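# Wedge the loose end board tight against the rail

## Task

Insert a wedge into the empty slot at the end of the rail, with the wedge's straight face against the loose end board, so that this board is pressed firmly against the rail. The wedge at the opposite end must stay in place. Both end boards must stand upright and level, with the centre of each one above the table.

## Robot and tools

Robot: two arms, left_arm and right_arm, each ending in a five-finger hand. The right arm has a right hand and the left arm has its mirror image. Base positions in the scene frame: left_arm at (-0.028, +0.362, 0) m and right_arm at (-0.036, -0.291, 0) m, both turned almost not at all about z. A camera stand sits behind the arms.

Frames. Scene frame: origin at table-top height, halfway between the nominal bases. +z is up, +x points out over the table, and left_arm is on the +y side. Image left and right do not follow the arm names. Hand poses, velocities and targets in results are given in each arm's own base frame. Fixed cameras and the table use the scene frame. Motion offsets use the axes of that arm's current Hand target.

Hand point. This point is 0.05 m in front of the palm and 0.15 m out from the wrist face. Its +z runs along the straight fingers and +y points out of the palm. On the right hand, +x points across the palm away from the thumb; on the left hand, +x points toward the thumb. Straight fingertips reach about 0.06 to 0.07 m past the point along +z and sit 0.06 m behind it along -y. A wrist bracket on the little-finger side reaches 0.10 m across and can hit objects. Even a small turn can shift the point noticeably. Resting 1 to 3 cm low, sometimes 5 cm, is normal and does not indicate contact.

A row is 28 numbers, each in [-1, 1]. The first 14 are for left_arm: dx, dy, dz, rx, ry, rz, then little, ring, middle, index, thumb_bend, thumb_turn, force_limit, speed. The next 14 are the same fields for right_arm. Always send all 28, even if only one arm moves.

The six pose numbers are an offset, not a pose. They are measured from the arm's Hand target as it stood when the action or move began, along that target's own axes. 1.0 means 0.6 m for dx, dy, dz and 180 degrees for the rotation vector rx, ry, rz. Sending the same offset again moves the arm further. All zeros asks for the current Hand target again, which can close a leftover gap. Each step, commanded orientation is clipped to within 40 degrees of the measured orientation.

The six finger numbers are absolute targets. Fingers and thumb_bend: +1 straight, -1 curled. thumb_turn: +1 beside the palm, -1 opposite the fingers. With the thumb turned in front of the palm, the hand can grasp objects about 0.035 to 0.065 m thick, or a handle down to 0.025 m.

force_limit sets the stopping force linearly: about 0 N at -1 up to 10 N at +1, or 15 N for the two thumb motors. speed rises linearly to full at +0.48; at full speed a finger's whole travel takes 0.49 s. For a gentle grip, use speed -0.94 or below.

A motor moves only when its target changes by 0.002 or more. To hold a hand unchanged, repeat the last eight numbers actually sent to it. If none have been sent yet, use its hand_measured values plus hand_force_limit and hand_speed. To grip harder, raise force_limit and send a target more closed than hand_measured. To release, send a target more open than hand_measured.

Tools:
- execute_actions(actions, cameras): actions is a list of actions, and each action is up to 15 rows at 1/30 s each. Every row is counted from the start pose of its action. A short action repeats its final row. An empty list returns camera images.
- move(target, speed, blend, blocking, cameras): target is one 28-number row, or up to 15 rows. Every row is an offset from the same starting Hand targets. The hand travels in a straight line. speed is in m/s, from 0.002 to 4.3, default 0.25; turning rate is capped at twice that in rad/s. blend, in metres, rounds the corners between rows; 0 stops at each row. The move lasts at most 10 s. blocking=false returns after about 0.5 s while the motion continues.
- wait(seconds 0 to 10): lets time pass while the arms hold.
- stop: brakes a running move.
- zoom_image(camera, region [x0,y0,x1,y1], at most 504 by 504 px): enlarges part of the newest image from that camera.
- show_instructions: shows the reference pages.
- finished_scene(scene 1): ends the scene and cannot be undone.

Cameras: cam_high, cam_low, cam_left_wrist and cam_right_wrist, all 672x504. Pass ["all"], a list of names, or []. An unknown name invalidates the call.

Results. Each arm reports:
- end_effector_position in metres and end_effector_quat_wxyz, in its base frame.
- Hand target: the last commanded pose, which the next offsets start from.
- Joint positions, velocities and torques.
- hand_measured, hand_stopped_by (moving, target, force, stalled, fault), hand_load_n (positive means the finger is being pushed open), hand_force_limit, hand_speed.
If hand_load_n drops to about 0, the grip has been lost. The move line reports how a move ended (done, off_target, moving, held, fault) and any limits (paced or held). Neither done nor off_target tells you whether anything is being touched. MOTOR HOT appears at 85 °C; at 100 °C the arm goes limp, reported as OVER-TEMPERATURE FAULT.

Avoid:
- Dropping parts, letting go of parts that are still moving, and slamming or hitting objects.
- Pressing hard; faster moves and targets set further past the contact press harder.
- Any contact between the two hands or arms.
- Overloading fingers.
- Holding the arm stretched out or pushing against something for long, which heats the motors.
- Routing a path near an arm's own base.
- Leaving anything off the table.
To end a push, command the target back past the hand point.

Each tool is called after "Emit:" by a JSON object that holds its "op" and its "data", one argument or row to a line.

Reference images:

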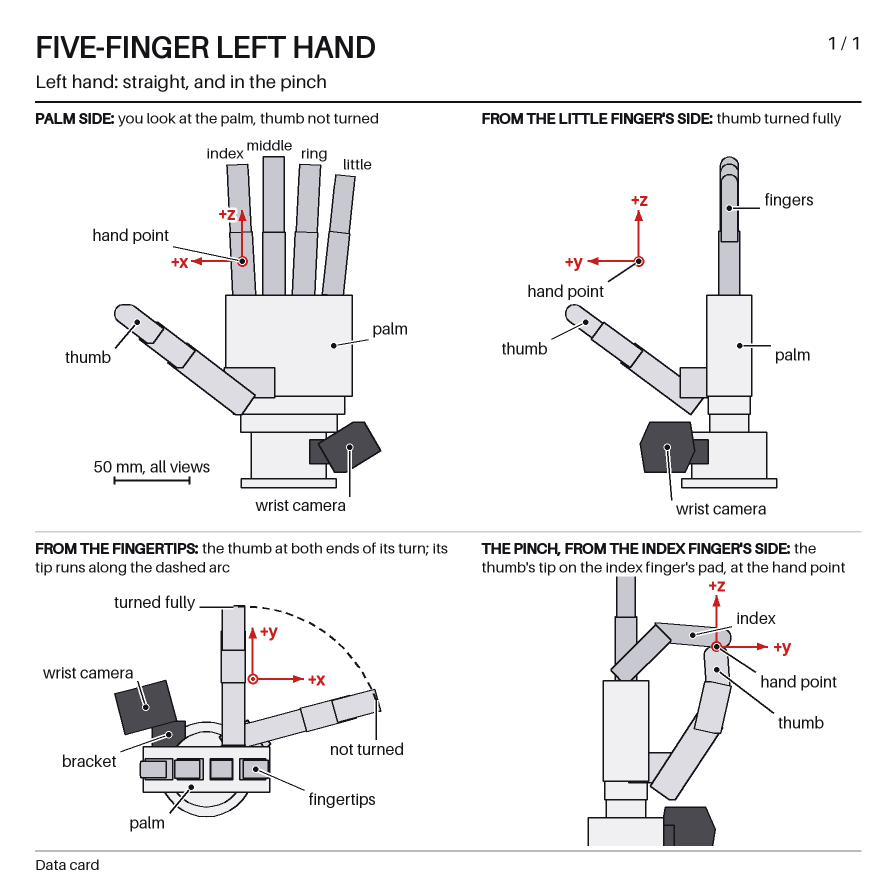

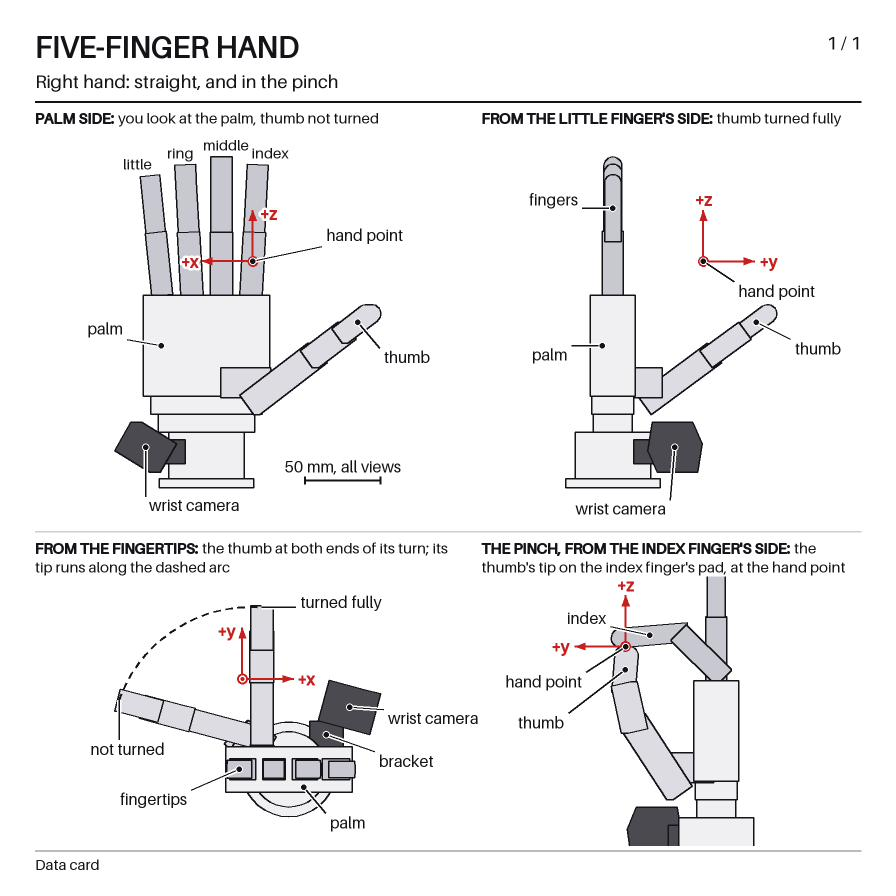

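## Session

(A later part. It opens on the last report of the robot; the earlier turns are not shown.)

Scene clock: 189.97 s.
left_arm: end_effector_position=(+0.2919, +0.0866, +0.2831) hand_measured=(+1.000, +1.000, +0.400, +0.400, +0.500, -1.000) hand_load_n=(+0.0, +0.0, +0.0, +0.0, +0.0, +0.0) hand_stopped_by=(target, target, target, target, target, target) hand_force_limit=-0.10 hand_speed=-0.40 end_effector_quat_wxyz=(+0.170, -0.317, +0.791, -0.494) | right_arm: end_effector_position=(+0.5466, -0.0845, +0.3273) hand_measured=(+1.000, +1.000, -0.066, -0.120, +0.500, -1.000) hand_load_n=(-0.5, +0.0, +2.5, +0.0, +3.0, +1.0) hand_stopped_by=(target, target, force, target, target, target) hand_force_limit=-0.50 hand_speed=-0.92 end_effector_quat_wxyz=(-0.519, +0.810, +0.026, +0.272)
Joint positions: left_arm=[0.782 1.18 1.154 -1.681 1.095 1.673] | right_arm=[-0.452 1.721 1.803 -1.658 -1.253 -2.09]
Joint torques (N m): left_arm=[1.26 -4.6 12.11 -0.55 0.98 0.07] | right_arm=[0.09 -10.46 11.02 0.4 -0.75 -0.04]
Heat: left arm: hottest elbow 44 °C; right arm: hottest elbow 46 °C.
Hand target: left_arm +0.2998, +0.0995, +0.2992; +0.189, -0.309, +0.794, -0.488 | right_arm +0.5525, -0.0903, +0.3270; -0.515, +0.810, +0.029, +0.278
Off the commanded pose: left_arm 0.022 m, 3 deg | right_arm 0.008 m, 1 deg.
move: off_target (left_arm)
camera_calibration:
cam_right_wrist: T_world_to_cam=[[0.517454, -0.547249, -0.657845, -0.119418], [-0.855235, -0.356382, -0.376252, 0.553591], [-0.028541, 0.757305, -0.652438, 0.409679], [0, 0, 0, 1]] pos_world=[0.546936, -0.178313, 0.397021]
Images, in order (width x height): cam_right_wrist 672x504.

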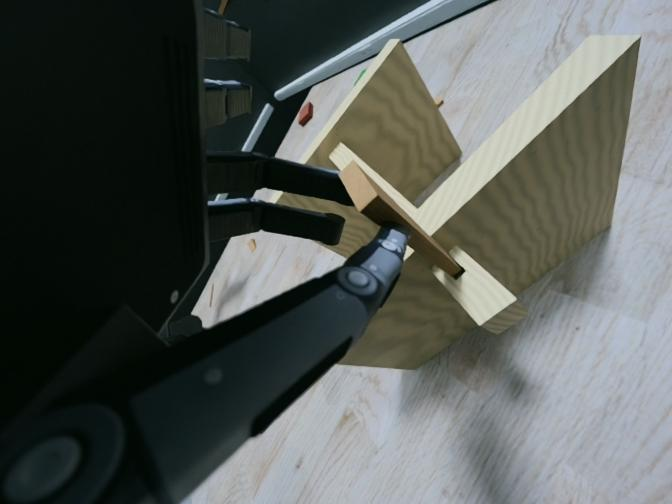

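Emit:
{"op": "move", "data": {
  "target": [0,0,0,0,0,0,1,1,0.4,0.4,0.5,-1,-0.1,-0.4, -0.0064,0.0109,0.0042,0,0,0,1,1,-0.1,-0.12,0.5,-1,-0.5,-0.92],
  "speed": 0.03,
  "cameras": ["cam_right_wrist","cam_low"]
}}

Emit:
{"op": "zoom_image", "data": {
  "camera": "cam_right_wrist",
  "region": [435, 240, 485, 290]
}}

Emit:
{"op": "zoom_image", "data": {
  "camera": "cam_low",
  "region": [90, 120, 170, 210]
}}

Scene clock: 191.03 s.
left_arm: end_effector_position=(+0.2919, +0.0866, +0.2831) hand_measured=(+1.000, +1.000, +0.400, +0.400, +0.500, -1.000) hand_load_n=(+0.0, +0.0, +0.0, +0.0, +0.0, +0.0) hand_stopped_by=(target, target, target, target, target, target) hand_force_limit=-0.10 hand_speed=-0.40 end_effector_quat_wxyz=(+0.170, -0.317, +0.791, -0.494) | right_arm: end_effector_position=(+0.5499, -0.0861, +0.3263) hand_measured=(+1.000, +1.000, -0.066, -0.120, +0.500, -1.000) hand_load_n=(+0.0, +0.0, +2.5, +0.0, +2.5, +1.0) hand_stopped_by=(target, target, force, target, target, target) hand_force_limit=-0.50 hand_speed=-0.92 end_effector_quat_wxyz=(-0.516, +0.809, +0.031, +0.278)
Joint positions: left_arm=[0.782 1.18 1.154 -1.681 1.095 1.673] | right_arm=[-0.452 1.721 1.801 -1.637 -1.253 -2.09]
Joint torques (N m): left_arm=[1.44 -4.6 12.12 -0.57 0.99 0.07] | right_arm=[0.15 -10.52 9.25 0.46 -0.74 -0.04]
Heat: left arm: hottest elbow 44 °C; right arm: hottest elbow 46 °C.
Hand target: left_arm +0.2998, +0.0995, +0.2992; +0.189, -0.309, +0.794, -0.488 | right_arm +0.5524, -0.0903, +0.3190; -0.515, +0.810, +0.029, +0.278
Off the commanded pose: left_arm 0.022 m, 3 deg | right_arm 0.009 m, 0 deg.
move: off_target (left_arm)
camera_calibration:
cam_right_wrist: T_world_to_cam=[[0.52797, -0.552373, -0.645083, -0.133067], [-0.849075, -0.359322, -0.387246, 0.555404], [-0.0178883, 0.752178, -0.658717, 0.406104], [0, 0, 0, 1]] pos_world=[0.5491, -0.179396, 0.396747]
Images, in order (width x height): cam_low 672x504, cam_right_wrist 672x504.

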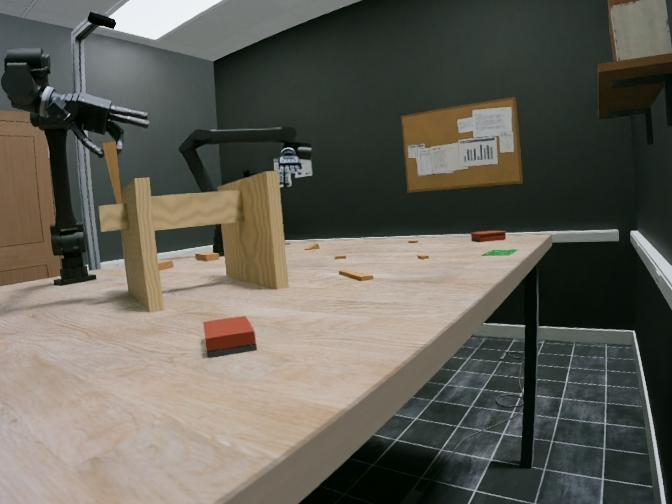

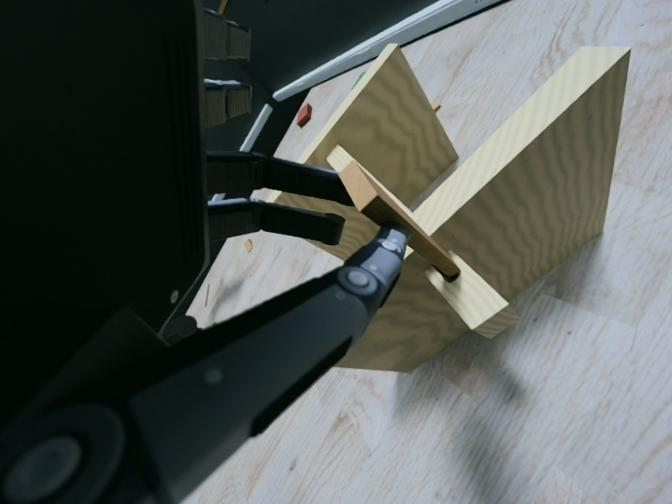

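Scaled by 10.080 from the camera's 672x504 image, which has a finer 960x720 frame.

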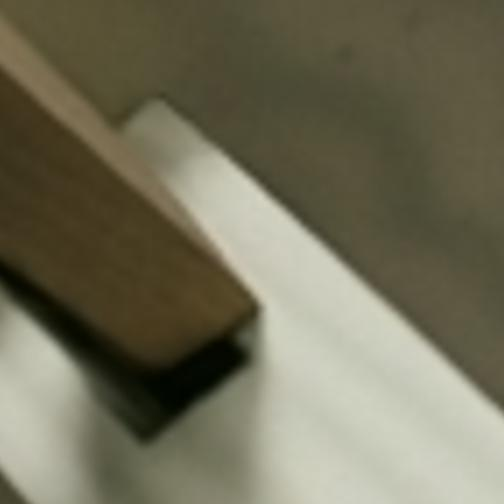

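Scaled by 5.600 from the camera's 672x504 image, which has a finer 960x720 frame.

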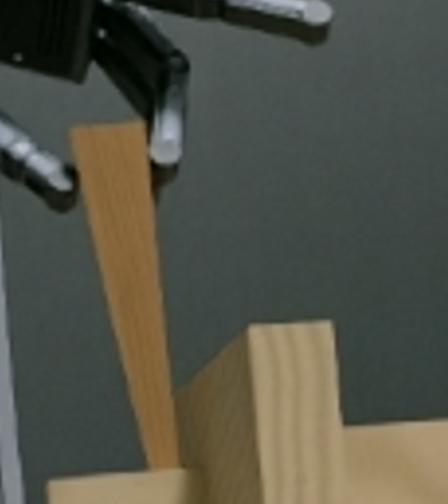

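Emit:
{"op": "move", "data": {
  "target": [
    [0,0,0,0,0,0,1,1,0.4,0.4,0.5,-1,-0.1,-0.4,0.0175,-0.0364,-0.0160,0,0,0,1,1,-0.1,-0.12,0.5,-1,-0.5,-0.92]
  ],
  "speed": 0.06,
  "cameras": ["cam_right_wrist"]
}}

Scene clock: 193.93 s.
left_arm: end_effector_position=(+0.2919, +0.0866, +0.2831) hand_measured=(+1.000, +1.000, +0.400, +0.400, +0.500, -1.000) hand_load_n=(+0.0, +0.0, +0.0, +0.0, +0.0, +0.0) hand_stopped_by=(target, target, target, target, target, target) hand_force_limit=-0.10 hand_speed=-0.40 end_effector_quat_wxyz=(+0.170, -0.317, +0.791, -0.494) | right_arm: end_effector_position=(+0.5430, -0.0828, +0.3297) hand_measured=(+1.000, +1.000, -0.066, -0.120, +0.500, -1.000) hand_load_n=(+0.0, +0.0, +2.5, +0.0, +2.5, +1.0) hand_stopped_by=(target, target, force, target, target, target) hand_force_limit=-0.50 hand_speed=-0.92 end_effector_quat_wxyz=(-0.523, +0.810, +0.020, +0.265)
Joint positions: left_arm=[0.782 1.18 1.154 -1.681 1.095 1.673] | right_arm=[-0.452 1.721 1.81 -1.683 -1.253 -2.09]
Joint torques (N m): left_arm=[1.32 -4.6 12.1 -0.53 0.97 0.07] | right_arm=[-0.15 -10.87 13.93 -0.08 -0.73 0]
Heat: left arm: hottest elbow 44 °C; right arm: hottest elbow 46 °C.
Hand target: left_arm +0.2998, +0.0995, +0.2992; +0.189, -0.309, +0.794, -0.488 | right_arm +0.5500, -0.0908, +0.3450; -0.515, +0.810, +0.029, +0.278
Off the commanded pose: left_arm 0.022 m, 3 deg | right_arm 0.019 m, 2 deg.
joint sent to its limit (right arm) — joint 4 (wrist pitch), lower limit. The joint targets still meet the commanded pose.
move: off_target (left_arm, right_arm)
camera_calibration:
cam_right_wrist: T_world_to_cam=[[0.506303, -0.541781, -0.670918, -0.104195], [-0.861455, -0.353302, -0.364792, 0.551984], [-0.0393995, 0.762661, -0.645598, 0.413943], [0, 0, 0, 1]] pos_world=[0.544573, -0.177132, 0.398694]
Images, in order (width x height): cam_right_wrist 672x504.

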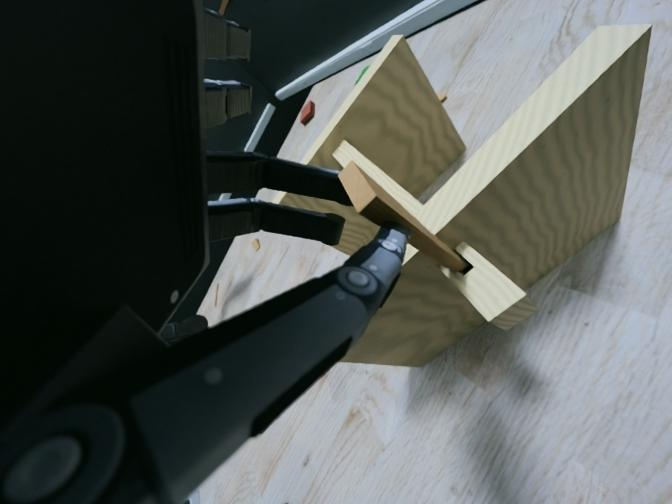

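Emit:
{"op": "zoom_image", "data": {
  "camera": "cam_right_wrist",
  "region": [430, 235, 500, 305]
}}

Scaled by 7.200 from the camera's 672x504 image, which has a finer 960x720 frame.

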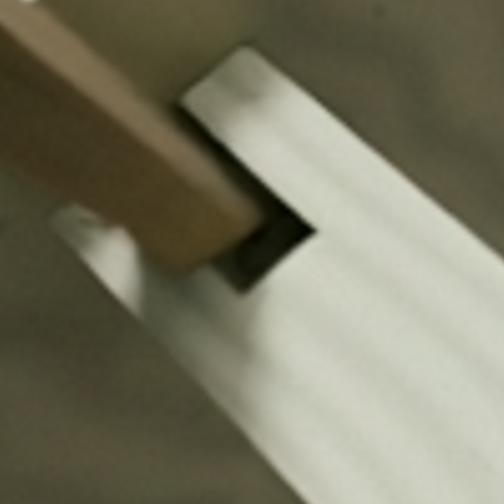

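Emit:
{"op": "move", "data": {
  "target": [
    [0,0,0,0,0,0,1,1,0.4,0.4,0.5,-1,-0.1,-0.4,-0.01332,0.02448,0.01125,0,0,0,1,1,-0.1,-0.12,0.5,-1,-0.5,-0.92]
  ],
  "speed": 0.05,
  "cameras": ["cam_right_wrist"]
}}

Emit:
{"op": "zoom_image", "data": {
  "camera": "cam_right_wrist",
  "region": [440, 245, 490, 295]
}}

Scene clock: 195.73 s.
left_arm: end_effector_position=(+0.2919, +0.0866, +0.2831) hand_measured=(+1.000, +1.000, +0.400, +0.400, +0.500, -1.000) hand_load_n=(+0.0, +0.0, +0.0, -0.5, +0.0, +0.0) hand_stopped_by=(target, target, target, target, target, target) hand_force_limit=-0.10 hand_speed=-0.40 end_effector_quat_wxyz=(+0.170, -0.317, +0.791, -0.494) | right_arm: end_effector_position=(+0.5473, -0.0849, +0.3297) hand_measured=(+1.000, +1.000, -0.066, -0.120, +0.500, -1.000) hand_load_n=(+0.0, +0.0, +2.5, +0.0, +2.5, +1.0) hand_stopped_by=(target, target, force, target, target, target) hand_force_limit=-0.50 hand_speed=-0.92 end_effector_quat_wxyz=(-0.518, +0.810, +0.027, +0.274)
Joint positions: left_arm=[0.782 1.18 1.154 -1.681 1.095 1.673] | right_arm=[-0.452 1.721 1.81 -1.659 -1.253 -2.09]
Joint torques (N m): left_arm=[1.38 -4.72 12.12 -0.54 0.98 0.07] | right_arm=[0.09 -10.75 10.04 0.43 -0.75 -0.06]
Heat: left arm: hottest elbow 44 °C; right arm: hottest elbow 46 °C.
Hand target: left_arm +0.2998, +0.0995, +0.2992; +0.189, -0.309, +0.794, -0.488 | right_arm +0.5510, -0.0900, +0.3270; -0.515, +0.810, +0.029, +0.278
Off the commanded pose: left_arm 0.022 m, 3 deg | right_arm 0.007 m, 1 deg.
move: off_target (left_arm)
camera_calibration:
cam_right_wrist: T_world_to_cam=[[0.520356, -0.54869, -0.654347, -0.121189], [-0.853566, -0.357166, -0.379286, 0.555033], [-0.0255997, 0.755892, -0.654196, 0.410445], [0, 0, 0, 1]] pos_world=[0.547326, -0.178509, 0.399728]
Images, in order (width x height): cam_right_wrist 672x504.

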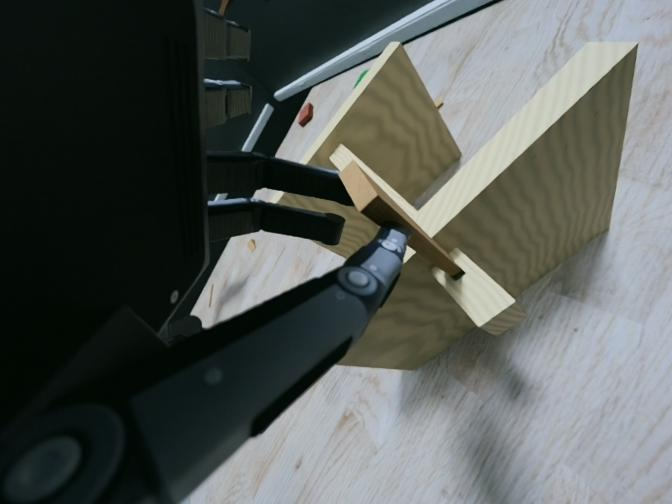

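Scaled by 10.080 from the camera's 672x504 image, which has a finer 960x720 frame.

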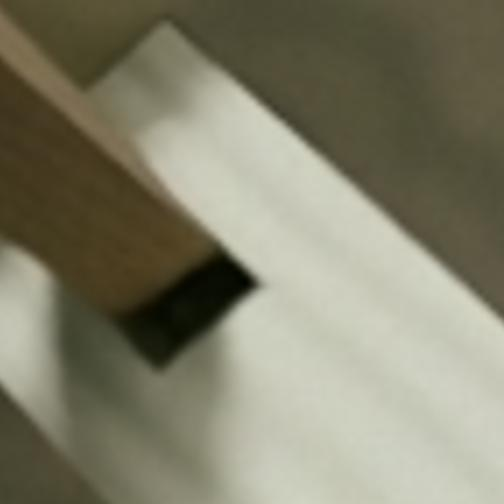

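Emit:
{"op": "move", "data": {
  "target": [
    [0,0,0,0,0,0,1,1,0.4,0.4,0.5,-1,-0.1,-0.4,-0.0032,0.00545,0.00209,0,0,0,1,1,-0.1,-0.12,0.5,-1,-0.5,-0.92]
  ],
  "speed": 0.05,
  "cameras": ["cam_right_wrist"]
}}

Emit:
{"op": "zoom_image", "data": {
  "camera": "cam_right_wrist",
  "region": [440, 245, 490, 295]
}}

Scene clock: 197.50 s.
left_arm: end_effector_position=(+0.2919, +0.0866, +0.2831) hand_measured=(+1.000, +1.000, +0.400, +0.400, +0.500, -1.000) hand_load_n=(+0.0, +0.0, +0.0, +0.0, +0.0, +0.0) hand_stopped_by=(target, target, target, target, target, target) hand_force_limit=-0.10 hand_speed=-0.40 end_effector_quat_wxyz=(+0.170, -0.317, +0.791, -0.494) | right_arm: end_effector_position=(+0.5482, -0.0853, +0.3274) hand_measured=(+1.000, +1.000, -0.066, -0.120, +0.500, -1.000) hand_load_n=(+0.0, +0.0, +2.5, +0.0, +2.5, +1.0) hand_stopped_by=(target, target, force, target, target, target) hand_force_limit=-0.50 hand_speed=-0.92 end_effector_quat_wxyz=(-0.518, +0.810, +0.028, +0.275)
Joint positions: left_arm=[0.782 1.18 1.154 -1.681 1.095 1.673] | right_arm=[-0.452 1.721 1.804 -1.649 -1.253 -2.09]
Joint torques (N m): left_arm=[1.26 -4.6 12.12 -0.57 0.98 0.08] | right_arm=[0.09 -10.81 9.55 0.42 -0.75 -0.06]
Heat: left arm: hottest elbow 44 °C; right arm: hottest elbow 46 °C.
Hand target: left_arm +0.2998, +0.0995, +0.2992; +0.189, -0.309, +0.794, -0.488 | right_arm +0.5509, -0.0900, +0.3230; -0.515, +0.810, +0.029, +0.278
Off the commanded pose: left_arm 0.022 m, 3 deg | right_arm 0.007 m, 0 deg.
move: off_target (left_arm)
camera_calibration:
cam_right_wrist: T_world_to_cam=[[0.522823, -0.549828, -0.651418, -0.125867], [-0.852127, -0.357863, -0.381857, 0.554794], [-0.0231626, 0.754734, -0.655622, 0.408276], [0, 0, 0, 1]] pos_world=[0.548018, -0.178805, 0.397534]
Images, in order (width x height): cam_right_wrist 672x504.

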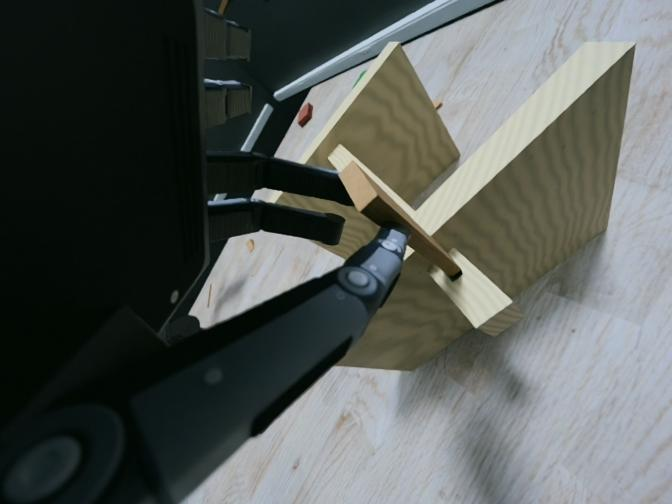

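Scaled by 10.080 from the camera's 672x504 image, which has a finer 960x720 frame.

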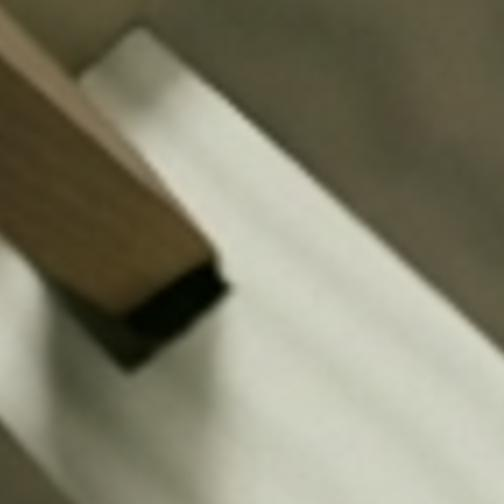

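Emit:
{"op": "wait", "data": {
  "seconds": 0.1,
  "cameras": ["all"]
}}

Emit:
{"op": "zoom_image", "data": {
  "camera": "cam_low",
  "region": [80, 80, 180, 210]
}}

Emit:
{"op": "zoom_image", "data": {
  "camera": "cam_high",
  "region": [110, 220, 210, 300]
}}

Emit:
{"op": "zoom_image", "data": {
  "camera": "cam_right_wrist",
  "region": [320, 140, 520, 340]
}}

Scene clock: 198.97 s.
left_arm: end_effector_position=(+0.2919, +0.0866, +0.2831) hand_measured=(+1.000, +1.000, +0.400, +0.400, +0.500, -1.000) hand_load_n=(-0.5, +0.0, +0.0, +0.0, +0.0, +0.0) hand_stopped_by=(target, target, target, target, target, target) hand_force_limit=-0.10 hand_speed=-0.40 end_effector_quat_wxyz=(+0.170, -0.317, +0.791, -0.494) | right_arm: end_effector_position=(+0.5483, -0.0854, +0.3274) hand_measured=(+1.000, +1.000, -0.066, -0.120, +0.500, -1.000) hand_load_n=(+0.0, +0.0, +2.5, +0.0, +2.5, +1.0) hand_stopped_by=(target, target, force, target, target, target) hand_force_limit=-0.50 hand_speed=-0.92 end_effector_quat_wxyz=(-0.518, +0.810, +0.028, +0.275)
Joint positions: left_arm=[0.782 1.18 1.154 -1.681 1.095 1.673] | right_arm=[-0.452 1.721 1.804 -1.649 -1.253 -2.09]
Joint torques (N m): left_arm=[1.38 -4.66 12.15 -0.55 0.97 0.07] | right_arm=[0.09 -10.87 9.54 0.42 -0.75 -0.06]
Heat: left arm: hottest elbow 44 °C; right arm: hottest elbow 46 °C.
Hand target: left_arm +0.2998, +0.0995, +0.2992; +0.189, -0.309, +0.794, -0.488 | right_arm +0.5510, -0.0900, +0.3230; -0.515, +0.810, +0.029, +0.278
Off the commanded pose: left_arm 0.022 m, 3 deg | right_arm 0.007 m, 0 deg.
wait: 0.10 s; at rest from the start
camera_calibration:
cam_left_wrist: T_world_to_cam=[[0.163589, -0.438708, 0.883614, -0.263549], [-0.977942, -0.190034, 0.0867017, 0.280619], [0.12988, -0.878307, -0.460118, 0.282224], [0, 0, 0, 1]] pos_world=[0.280887, 0.185586, 0.338402]
cam_right_wrist: T_world_to_cam=[[0.523089, -0.549978, -0.651078, -0.126281], [-0.851972, -0.357918, -0.382151, 0.554865], [-0.0228575, 0.754599, -0.655788, 0.408228], [0, 0, 0, 1]] pos_world=[0.548117, -0.178904, 0.397535]

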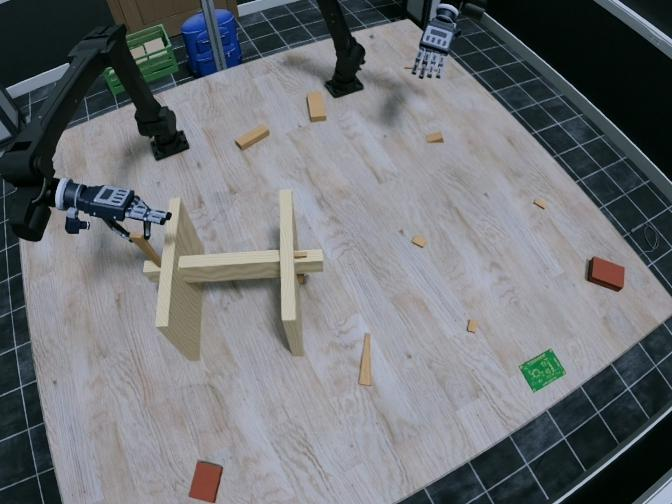

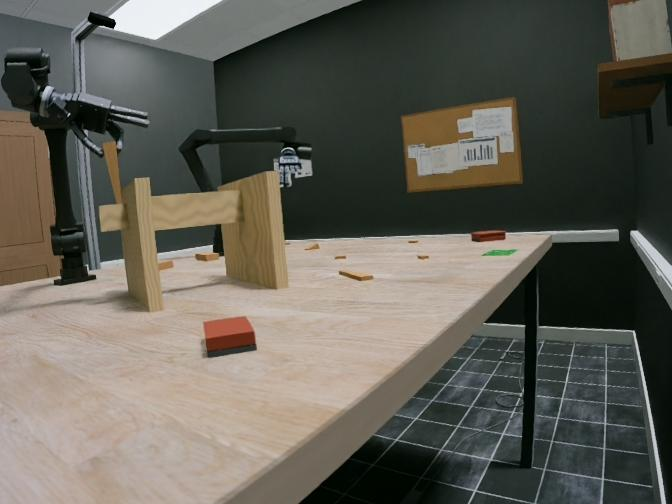

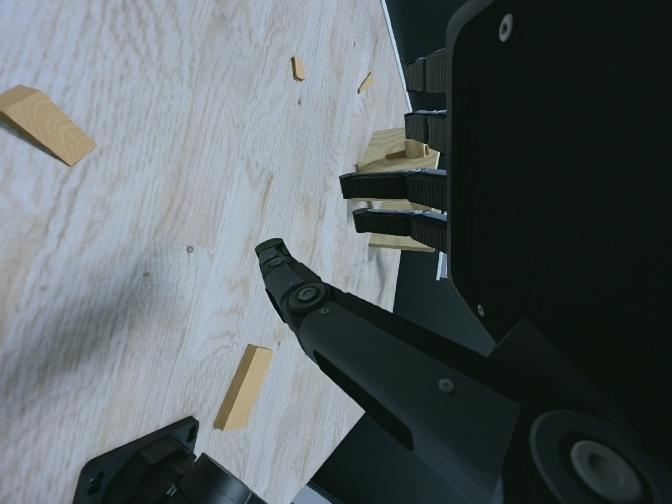

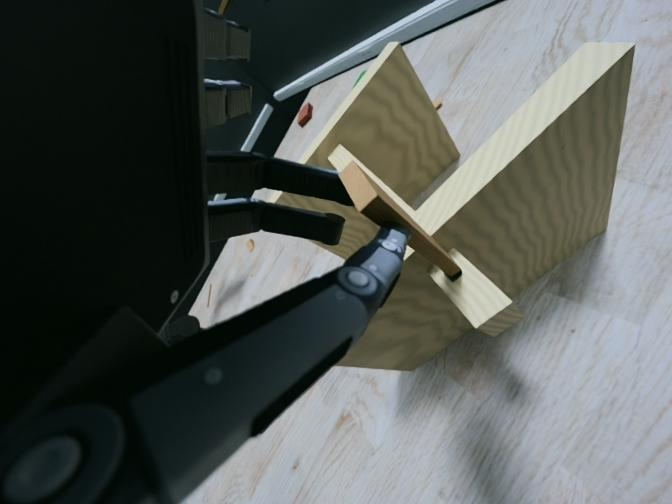

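Scaled by 3.877 from the camera's 672x504 image, which has a finer 960x720 frame.

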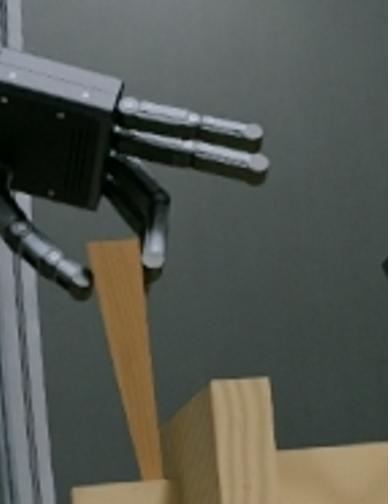

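Scaled by 5.040 from the camera's 672x504 image, which has a finer 960x720 frame.

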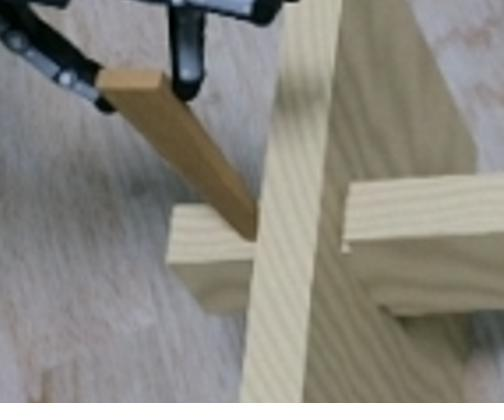

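Scaled by 2.520 from the camera's 672x504 image, which has a finer 960x720 frame.

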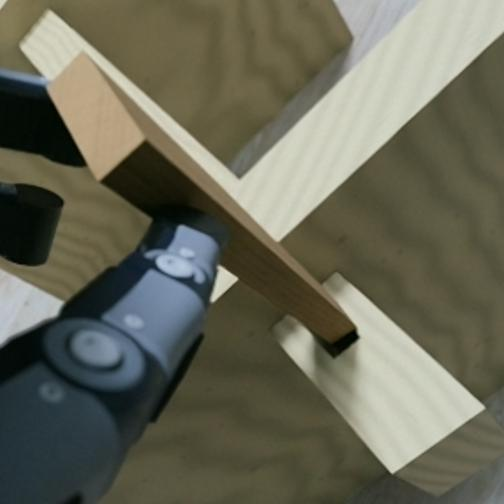

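Emit:
{"op": "move", "data": {
  "target": [
    [0,0,0,0,0,0,1,1,0.4,0.4,0.5,-1,-0.1,-0.4,-0.00289,-0.0017,0,0.0005,-0.00087,0.00303,1,1,-0.1,-0.12,0.5,-1,-0.5,-0.92]
  ],
  "speed": 0.05,
  "cameras": ["cam_right_wrist"]
}}

Emit:
{"op": "zoom_image", "data": {
  "camera": "cam_right_wrist",
  "region": [440, 245, 490, 295]
}}

Scene clock: 201.23 s.
left_arm: end_effector_position=(+0.2919, +0.0866, +0.2831) hand_measured=(+1.000, +1.000, +0.400, +0.400, +0.500, -1.000) hand_load_n=(+0.0, +0.0, +0.0, +0.0, +0.0, +0.0) hand_stopped_by=(target, target, target, target, target, target) hand_force_limit=-0.10 hand_speed=-0.40 end_effector_quat_wxyz=(+0.170, -0.317, +0.791, -0.494) | right_arm: end_effector_position=(+0.5483, -0.0854, +0.3274) hand_measured=(+1.000, +1.000, -0.066, -0.120, +0.500, -1.000) hand_load_n=(+0.0, +0.0, +3.0, +0.0, +2.5, +1.0) hand_stopped_by=(target, target, force, target, target, target) hand_force_limit=-0.50 hand_speed=-0.92 end_effector_quat_wxyz=(-0.518, +0.810, +0.028, +0.275)
Joint positions: left_arm=[0.782 1.18 1.154 -1.681 1.095 1.673] | right_arm=[-0.452 1.721 1.804 -1.649 -1.253 -2.09]
Joint torques (N m): left_arm=[1.26 -4.54 12.11 -0.54 0.98 0.07] | right_arm=[0.09 -10.81 9.54 0.08 -0.75 -0.06]
Heat: left arm: hottest elbow 44 °C; right arm: hottest elbow 46 °C.
Hand target: left_arm +0.2998, +0.0995, +0.2992; +0.189, -0.309, +0.794, -0.488 | right_arm +0.5492, -0.0891, +0.3230; -0.517, +0.810, +0.026, +0.274
Off the commanded pose: left_arm 0.022 m, 3 deg | right_arm 0.006 m, 0 deg.
move: off_target (left_arm)
camera_calibration:
cam_right_wrist: T_world_to_cam=[[0.523089, -0.549978, -0.651078, -0.126281], [-0.851972, -0.357918, -0.382151, 0.554865], [-0.0228575, 0.754599, -0.655788, 0.408228], [0, 0, 0, 1]] pos_world=[0.548117, -0.178904, 0.397535]
Images, in order (width x height): cam_right_wrist 672x504.

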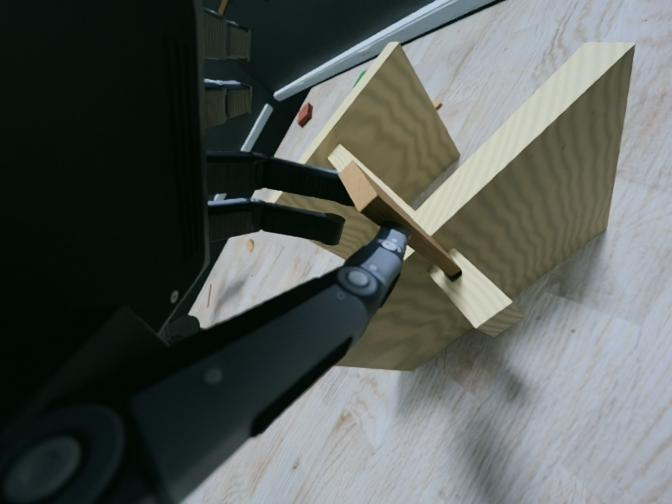

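Scaled by 10.080 from the camera's 672x504 image, which has a finer 960x720 frame.

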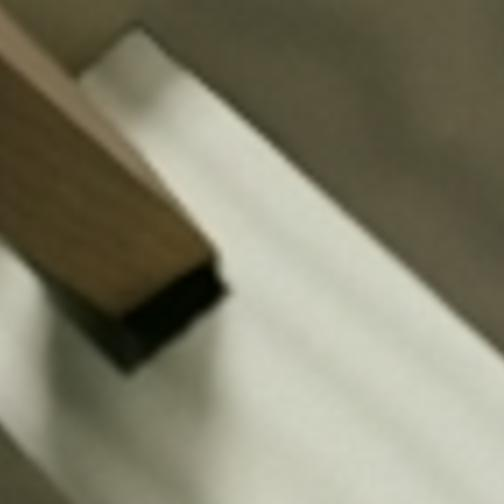

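Emit:
{"op": "move", "data": {
  "target": [
    [0,0,0,0,0,0,1,1,0.4,0.4,0.5,-1,-0.1,-0.4,-0.00335,-0.00195,0,0.00057,-0.00099,0.00345,1,1,-0.1,-0.12,0.5,-1,-0.5,-0.92]
  ],
  "speed": 0.05,
  "cameras": ["cam_right_wrist"]
}}

Emit:
{"op": "zoom_image", "data": {
  "camera": "cam_right_wrist",
  "region": [440, 245, 490, 295]
}}

Scene clock: 202.27 s.
left_arm: end_effector_position=(+0.2919, +0.0866, +0.2831) hand_measured=(+1.000, +1.000, +0.400, +0.400, +0.500, -1.000) hand_load_n=(+0.0, +0.0, +0.0, +0.0, +0.0, +0.0) hand_stopped_by=(target, target, target, target, target, target) hand_force_limit=-0.10 hand_speed=-0.40 end_effector_quat_wxyz=(+0.170, -0.317, +0.791, -0.494) | right_arm: end_effector_position=(+0.5472, -0.0848, +0.3274) hand_measured=(+1.000, +1.000, -0.066, -0.120, +0.500, -1.000) hand_load_n=(+0.0, +0.0, +2.5, +0.0, +2.5, +1.0) hand_stopped_by=(target, target, force, target, target, target) hand_force_limit=-0.50 hand_speed=-0.92 end_effector_quat_wxyz=(-0.519, +0.810, +0.027, +0.273)
Joint positions: left_arm=[0.782 1.18 1.154 -1.681 1.095 1.673] | right_arm=[-0.452 1.721 1.804 -1.655 -1.253 -2.09]
Joint torques (N m): left_arm=[1.44 -4.6 12.12 -0.54 0.98 0.07] | right_arm=[0.09 -10.81 9.52 -0.12 -0.75 -0.05]
Heat: left arm: hottest elbow 44 °C; right arm: hottest elbow 46 °C.
Hand target: left_arm +0.2998, +0.0995, +0.2992; +0.189, -0.309, +0.794, -0.488 | right_arm +0.5471, -0.0880, +0.3230; -0.519, +0.810, +0.022, +0.270
Off the commanded pose: left_arm 0.022 m, 3 deg | right_arm 0.005 m, 1 deg.
move: off_target (left_arm)
camera_calibration:
cam_right_wrist: T_world_to_cam=[[0.519509, -0.548224, -0.655409, -0.121795], [-0.854053, -0.356953, -0.378388, 0.554072], [-0.0265088, 0.75633, -0.653653, 0.409235], [0, 0, 0, 1]] pos_world=[0.547329, -0.17851, 0.397326]
Images, in order (width x height): cam_right_wrist 672x504.

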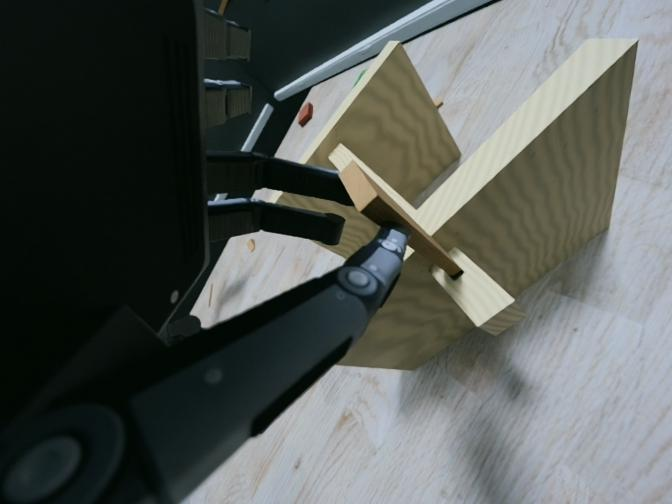

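Scaled by 10.080 from the camera's 672x504 image, which has a finer 960x720 frame.

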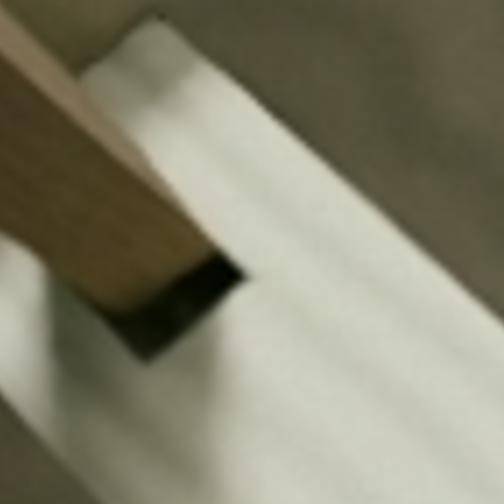

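Emit:
{"op": "move", "data": {
  "target": [
    [0,0,0,0,0,0,1,1,0.4,0.4,0.5,-1,-0.1,-0.4,0.00112,0.00797,0.00215,-0.00074,0.00131,-0.00454,1,1,-0.1,-0.12,0.5,-1,-0.5,-0.92]
  ],
  "speed": 0.03,
  "cameras": ["cam_right_wrist"]
}}

Emit:
{"op": "zoom_image", "data": {
  "camera": "cam_right_wrist",
  "region": [440, 245, 490, 295]
}}

Scene clock: 203.67 s.
left_arm: end_effector_position=(+0.2919, +0.0866, +0.2831) hand_measured=(+1.000, +1.000, +0.400, +0.400, +0.500, -1.000) hand_load_n=(+0.0, +0.0, +0.0, +0.0, +0.0, +0.0) hand_stopped_by=(target, target, target, target, target, target) hand_force_limit=-0.10 hand_speed=-0.40 end_effector_quat_wxyz=(+0.170, -0.317, +0.791, -0.494) | right_arm: end_effector_position=(+0.5487, -0.0854, +0.3260) hand_measured=(+1.000, +1.000, -0.066, -0.120, +0.500, -1.000) hand_load_n=(+0.0, +0.0, +2.5, +0.0, +2.5, +0.5) hand_stopped_by=(target, target, force, target, target, target) hand_force_limit=-0.50 hand_speed=-0.92 end_effector_quat_wxyz=(-0.518, +0.809, +0.030, +0.277)
Joint positions: left_arm=[0.782 1.18 1.154 -1.681 1.095 1.673] | right_arm=[-0.452 1.721 1.8 -1.644 -1.254 -2.092]
Joint torques (N m): left_arm=[1.26 -4.72 12.11 -0.57 0.97 0.07] | right_arm=[0.09 -10.93 8.87 0.38 -0.71 -0.05]
Heat: left arm: hottest elbow 44 °C; right arm: hottest elbow 45 °C.
Hand target: left_arm +0.2998, +0.0995, +0.2992; +0.189, -0.309, +0.794, -0.488 | right_arm +0.5497, -0.0893, +0.3190; -0.517, +0.810, +0.027, +0.276
Off the commanded pose: left_arm 0.022 m, 3 deg | right_arm 0.008 m, 0 deg.
move: off_target (left_arm)
camera_calibration:
cam_right_wrist: T_world_to_cam=[[0.525548, -0.549737, -0.649298, -0.129292], [-0.850494, -0.358703, -0.384698, 0.554679], [-0.0214224, 0.754401, -0.656064, 0.406669], [0, 0, 0, 1]] pos_world=[0.548413, -0.178904, 0.396235]
Images, in order (width x height): cam_right_wrist 672x504.

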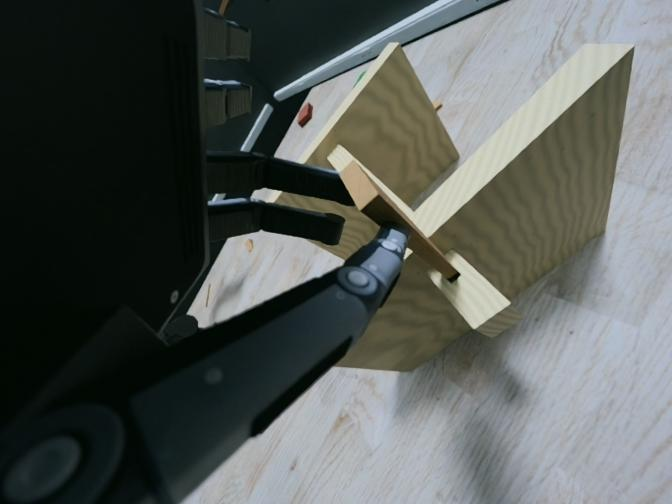

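Scaled by 10.080 from the camera's 672x504 image, which has a finer 960x720 frame.

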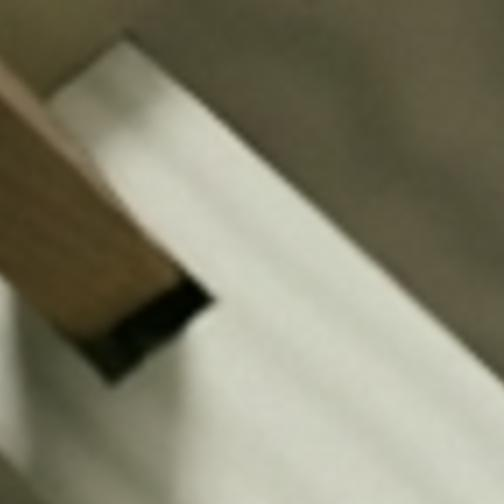

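Emit:
{"op": "zoom_image", "data": {
  "camera": "cam_right_wrist",
  "region": [435, 260, 475, 290]
}}

Emit:
{"op": "wait", "data": {
  "seconds": 0.1,
  "cameras": ["cam_low", "cam_high"]
}}

Emit:
{"op": "zoom_image", "data": {
  "camera": "cam_low",
  "region": [90, 130, 150, 220]
}}

Emit:
{"op": "zoom_image", "data": {
  "camera": "cam_high",
  "region": [120, 225, 180, 285]
}}

Scaled by 12.600 from the camera's 672x504 image, which has a finer 960x720 frame.

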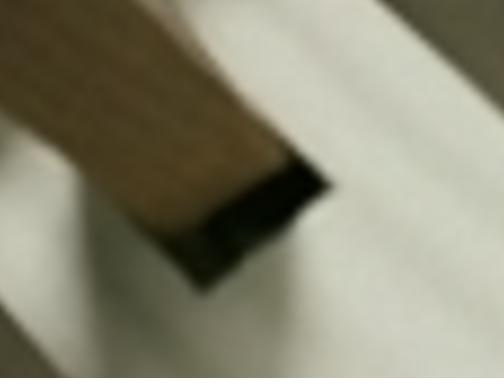

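Scene clock: 204.43 s.
left_arm: end_effector_position=(+0.2919, +0.0866, +0.2831) hand_measured=(+1.000, +1.000, +0.400, +0.400, +0.500, -1.000) hand_load_n=(+0.0, +0.0, -0.5, +0.0, +0.0, +0.0) hand_stopped_by=(target, target, target, target, target, target) hand_force_limit=-0.10 hand_speed=-0.40 end_effector_quat_wxyz=(+0.170, -0.317, +0.791, -0.494) | right_arm: end_effector_position=(+0.5487, -0.0854, +0.3260) hand_measured=(+1.000, +1.000, -0.066, -0.120, +0.500, -1.000) hand_load_n=(-0.5, +0.0, +2.5, +0.0, +2.5, +1.0) hand_stopped_by=(target, target, force, target, target, target) hand_force_limit=-0.50 hand_speed=-0.92 end_effector_quat_wxyz=(-0.518, +0.809, +0.030, +0.277)
Joint positions: left_arm=[0.782 1.18 1.154 -1.681 1.095 1.673] | right_arm=[-0.452 1.721 1.8 -1.644 -1.254 -2.092]
Joint torques (N m): left_arm=[1.26 -4.6 12.15 -0.53 0.97 0.08] | right_arm=[0.09 -10.93 8.87 0.39 -0.71 -0.04]
Heat: left arm: hottest elbow 44 °C; right arm: hottest elbow 45 °C.
Hand target: left_arm +0.2998, +0.0995, +0.2992; +0.189, -0.309, +0.794, -0.488 | right_arm +0.5497, -0.0893, +0.3190; -0.517, +0.810, +0.027, +0.276
Off the commanded pose: left_arm 0.022 m, 3 deg | right_arm 0.008 m, 0 deg.
wait: 0.10 s; at rest from the start
Images, in order (width x height): cam_high 672x504, cam_low 672x504.

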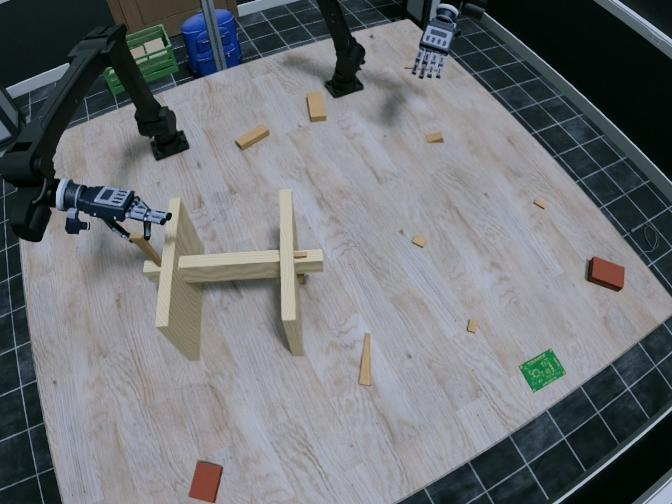

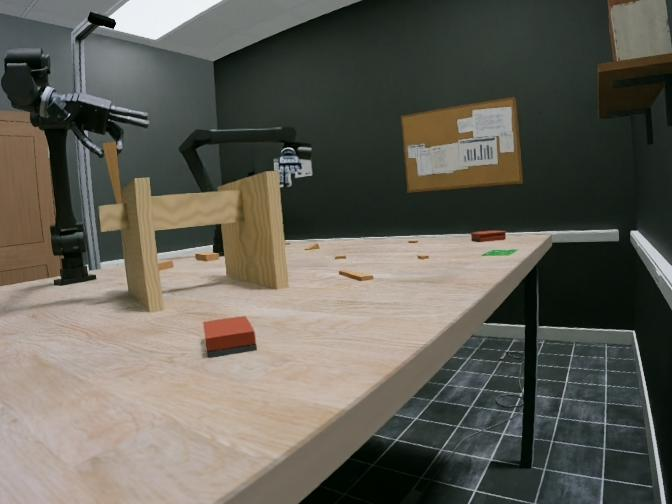

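Scaled by 5.600 from the camera's 672x504 image, which has a finer 960x720 frame.

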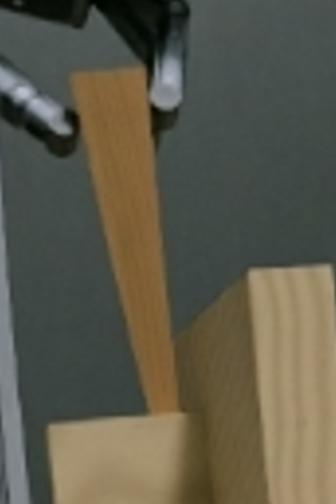

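Scaled by 8.400 from the camera's 672x504 image, which has a finer 960x720 frame.

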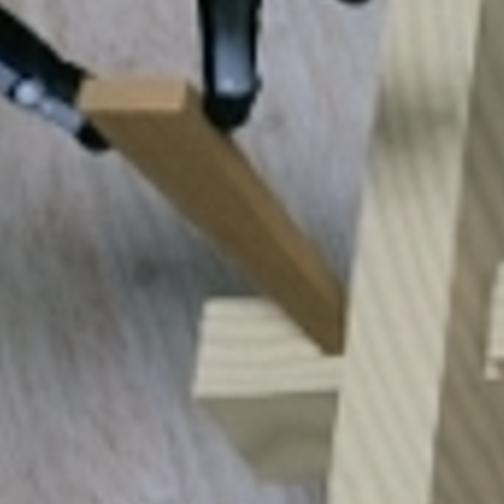

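Emit:
{"op": "zoom_image", "data": {
  "camera": "cam_high",
  "region": [125, 228, 165, 273]
}}

Emit:
{"op": "zoom_image", "data": {
  "camera": "cam_low",
  "region": [95, 135, 145, 210]
}}

Scaled by 11.200 from the camera's 672x504 image, which has a finer 960x720 frame.

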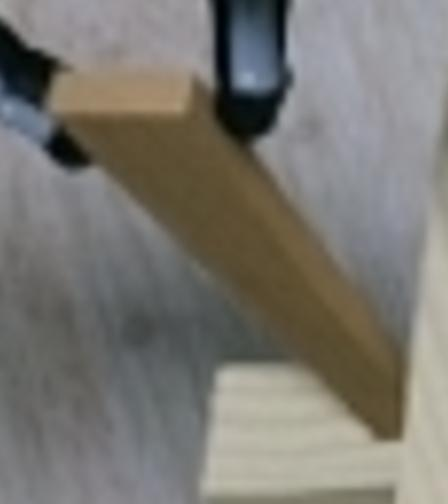

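Scaled by 6.720 from the camera's 672x504 image, which has a finer 960x720 frame.

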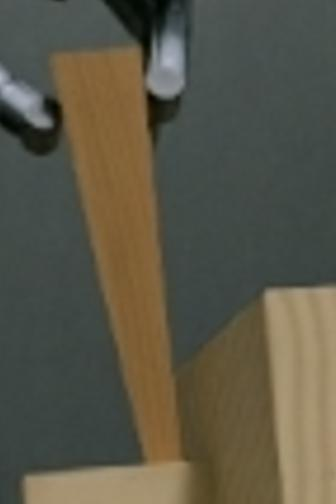

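Emit:
{"op": "move", "data": {
  "target": [
    [0,0,0,0,0,0,1,1,0.4,0.4,0.5,-1,-0.1,-0.4,-0.0046,0.0060,0.0022,0,0,0,1,1,-0.1,-0.12,0.5,-1,-0.5,-0.92]
  ],
  "speed": 0.03,
  "cameras": ["cam_right_wrist"]
}}

Emit:
{"op": "zoom_image", "data": {
  "camera": "cam_right_wrist",
  "region": [435, 250, 485, 300]
}}

Scene clock: 206.63 s.
left_arm: end_effector_position=(+0.2919, +0.0866, +0.2831) hand_measured=(+1.000, +1.000, +0.400, +0.400, +0.500, -1.000) hand_load_n=(+0.5, +0.0, +0.0, +0.0, +0.0, +0.0) hand_stopped_by=(target, target, target, target, target, target) hand_force_limit=-0.10 hand_speed=-0.40 end_effector_quat_wxyz=(+0.170, -0.317, +0.791, -0.494) | right_arm: end_effector_position=(+0.5496, -0.0851, +0.3253) hand_measured=(+1.000, +1.000, -0.066, -0.120, +0.500, -1.000) hand_load_n=(-0.5, +0.0, +2.5, +0.0, +2.0, -0.5) hand_stopped_by=(target, target, force, target, target, target) hand_force_limit=-0.50 hand_speed=-0.92 end_effector_quat_wxyz=(-0.518, +0.807, +0.033, +0.281)
Joint positions: left_arm=[0.782 1.18 1.154 -1.681 1.095 1.673] | right_arm=[-0.452 1.718 1.791 -1.632 -1.26 -2.097]
Joint torques (N m): left_arm=[1.26 -4.72 12.12 -0.55 0.98 0.08] | right_arm=[0.03 -10.81 8.36 0.31 -0.54 -0.01]
Heat: left arm: hottest elbow 44 °C; right arm: hottest elbow 45 °C.
Hand target: left_arm +0.2998, +0.0995, +0.2992; +0.189, -0.309, +0.794, -0.488 | right_arm +0.5491, -0.0892, +0.3144; -0.516, +0.810, +0.027, +0.276
Off the commanded pose: left_arm 0.022 m, 3 deg | right_arm 0.012 m, 1 deg.
move: off_target (left_arm, right_arm)
camera_calibration:
cam_right_wrist: T_world_to_cam=[[0.534356, -0.549073, -0.642637, -0.137087], [-0.845138, -0.359922, -0.395217, 0.555633], [-0.0142966, 0.754304, -0.656369, 0.402116], [0, 0, 0, 1]] pos_world=[0.548589, -0.178604, 0.395435]
Images, in order (width x height): cam_right_wrist 672x504.

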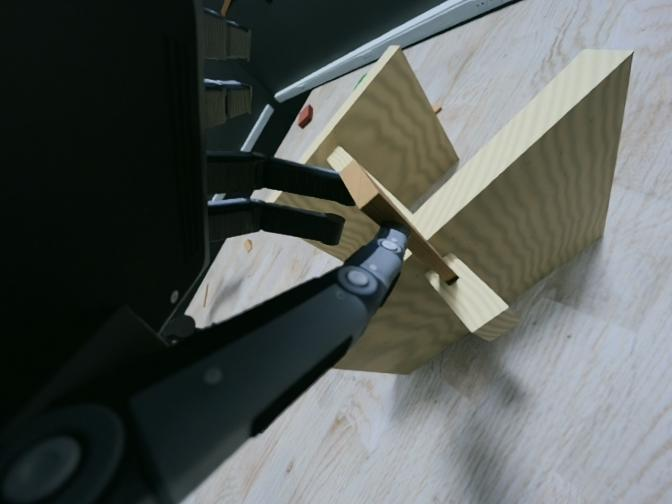

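Scaled by 10.080 from the camera's 672x504 image, which has a finer 960x720 frame.

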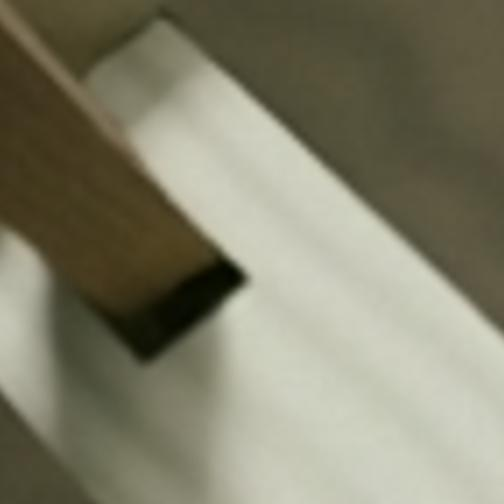

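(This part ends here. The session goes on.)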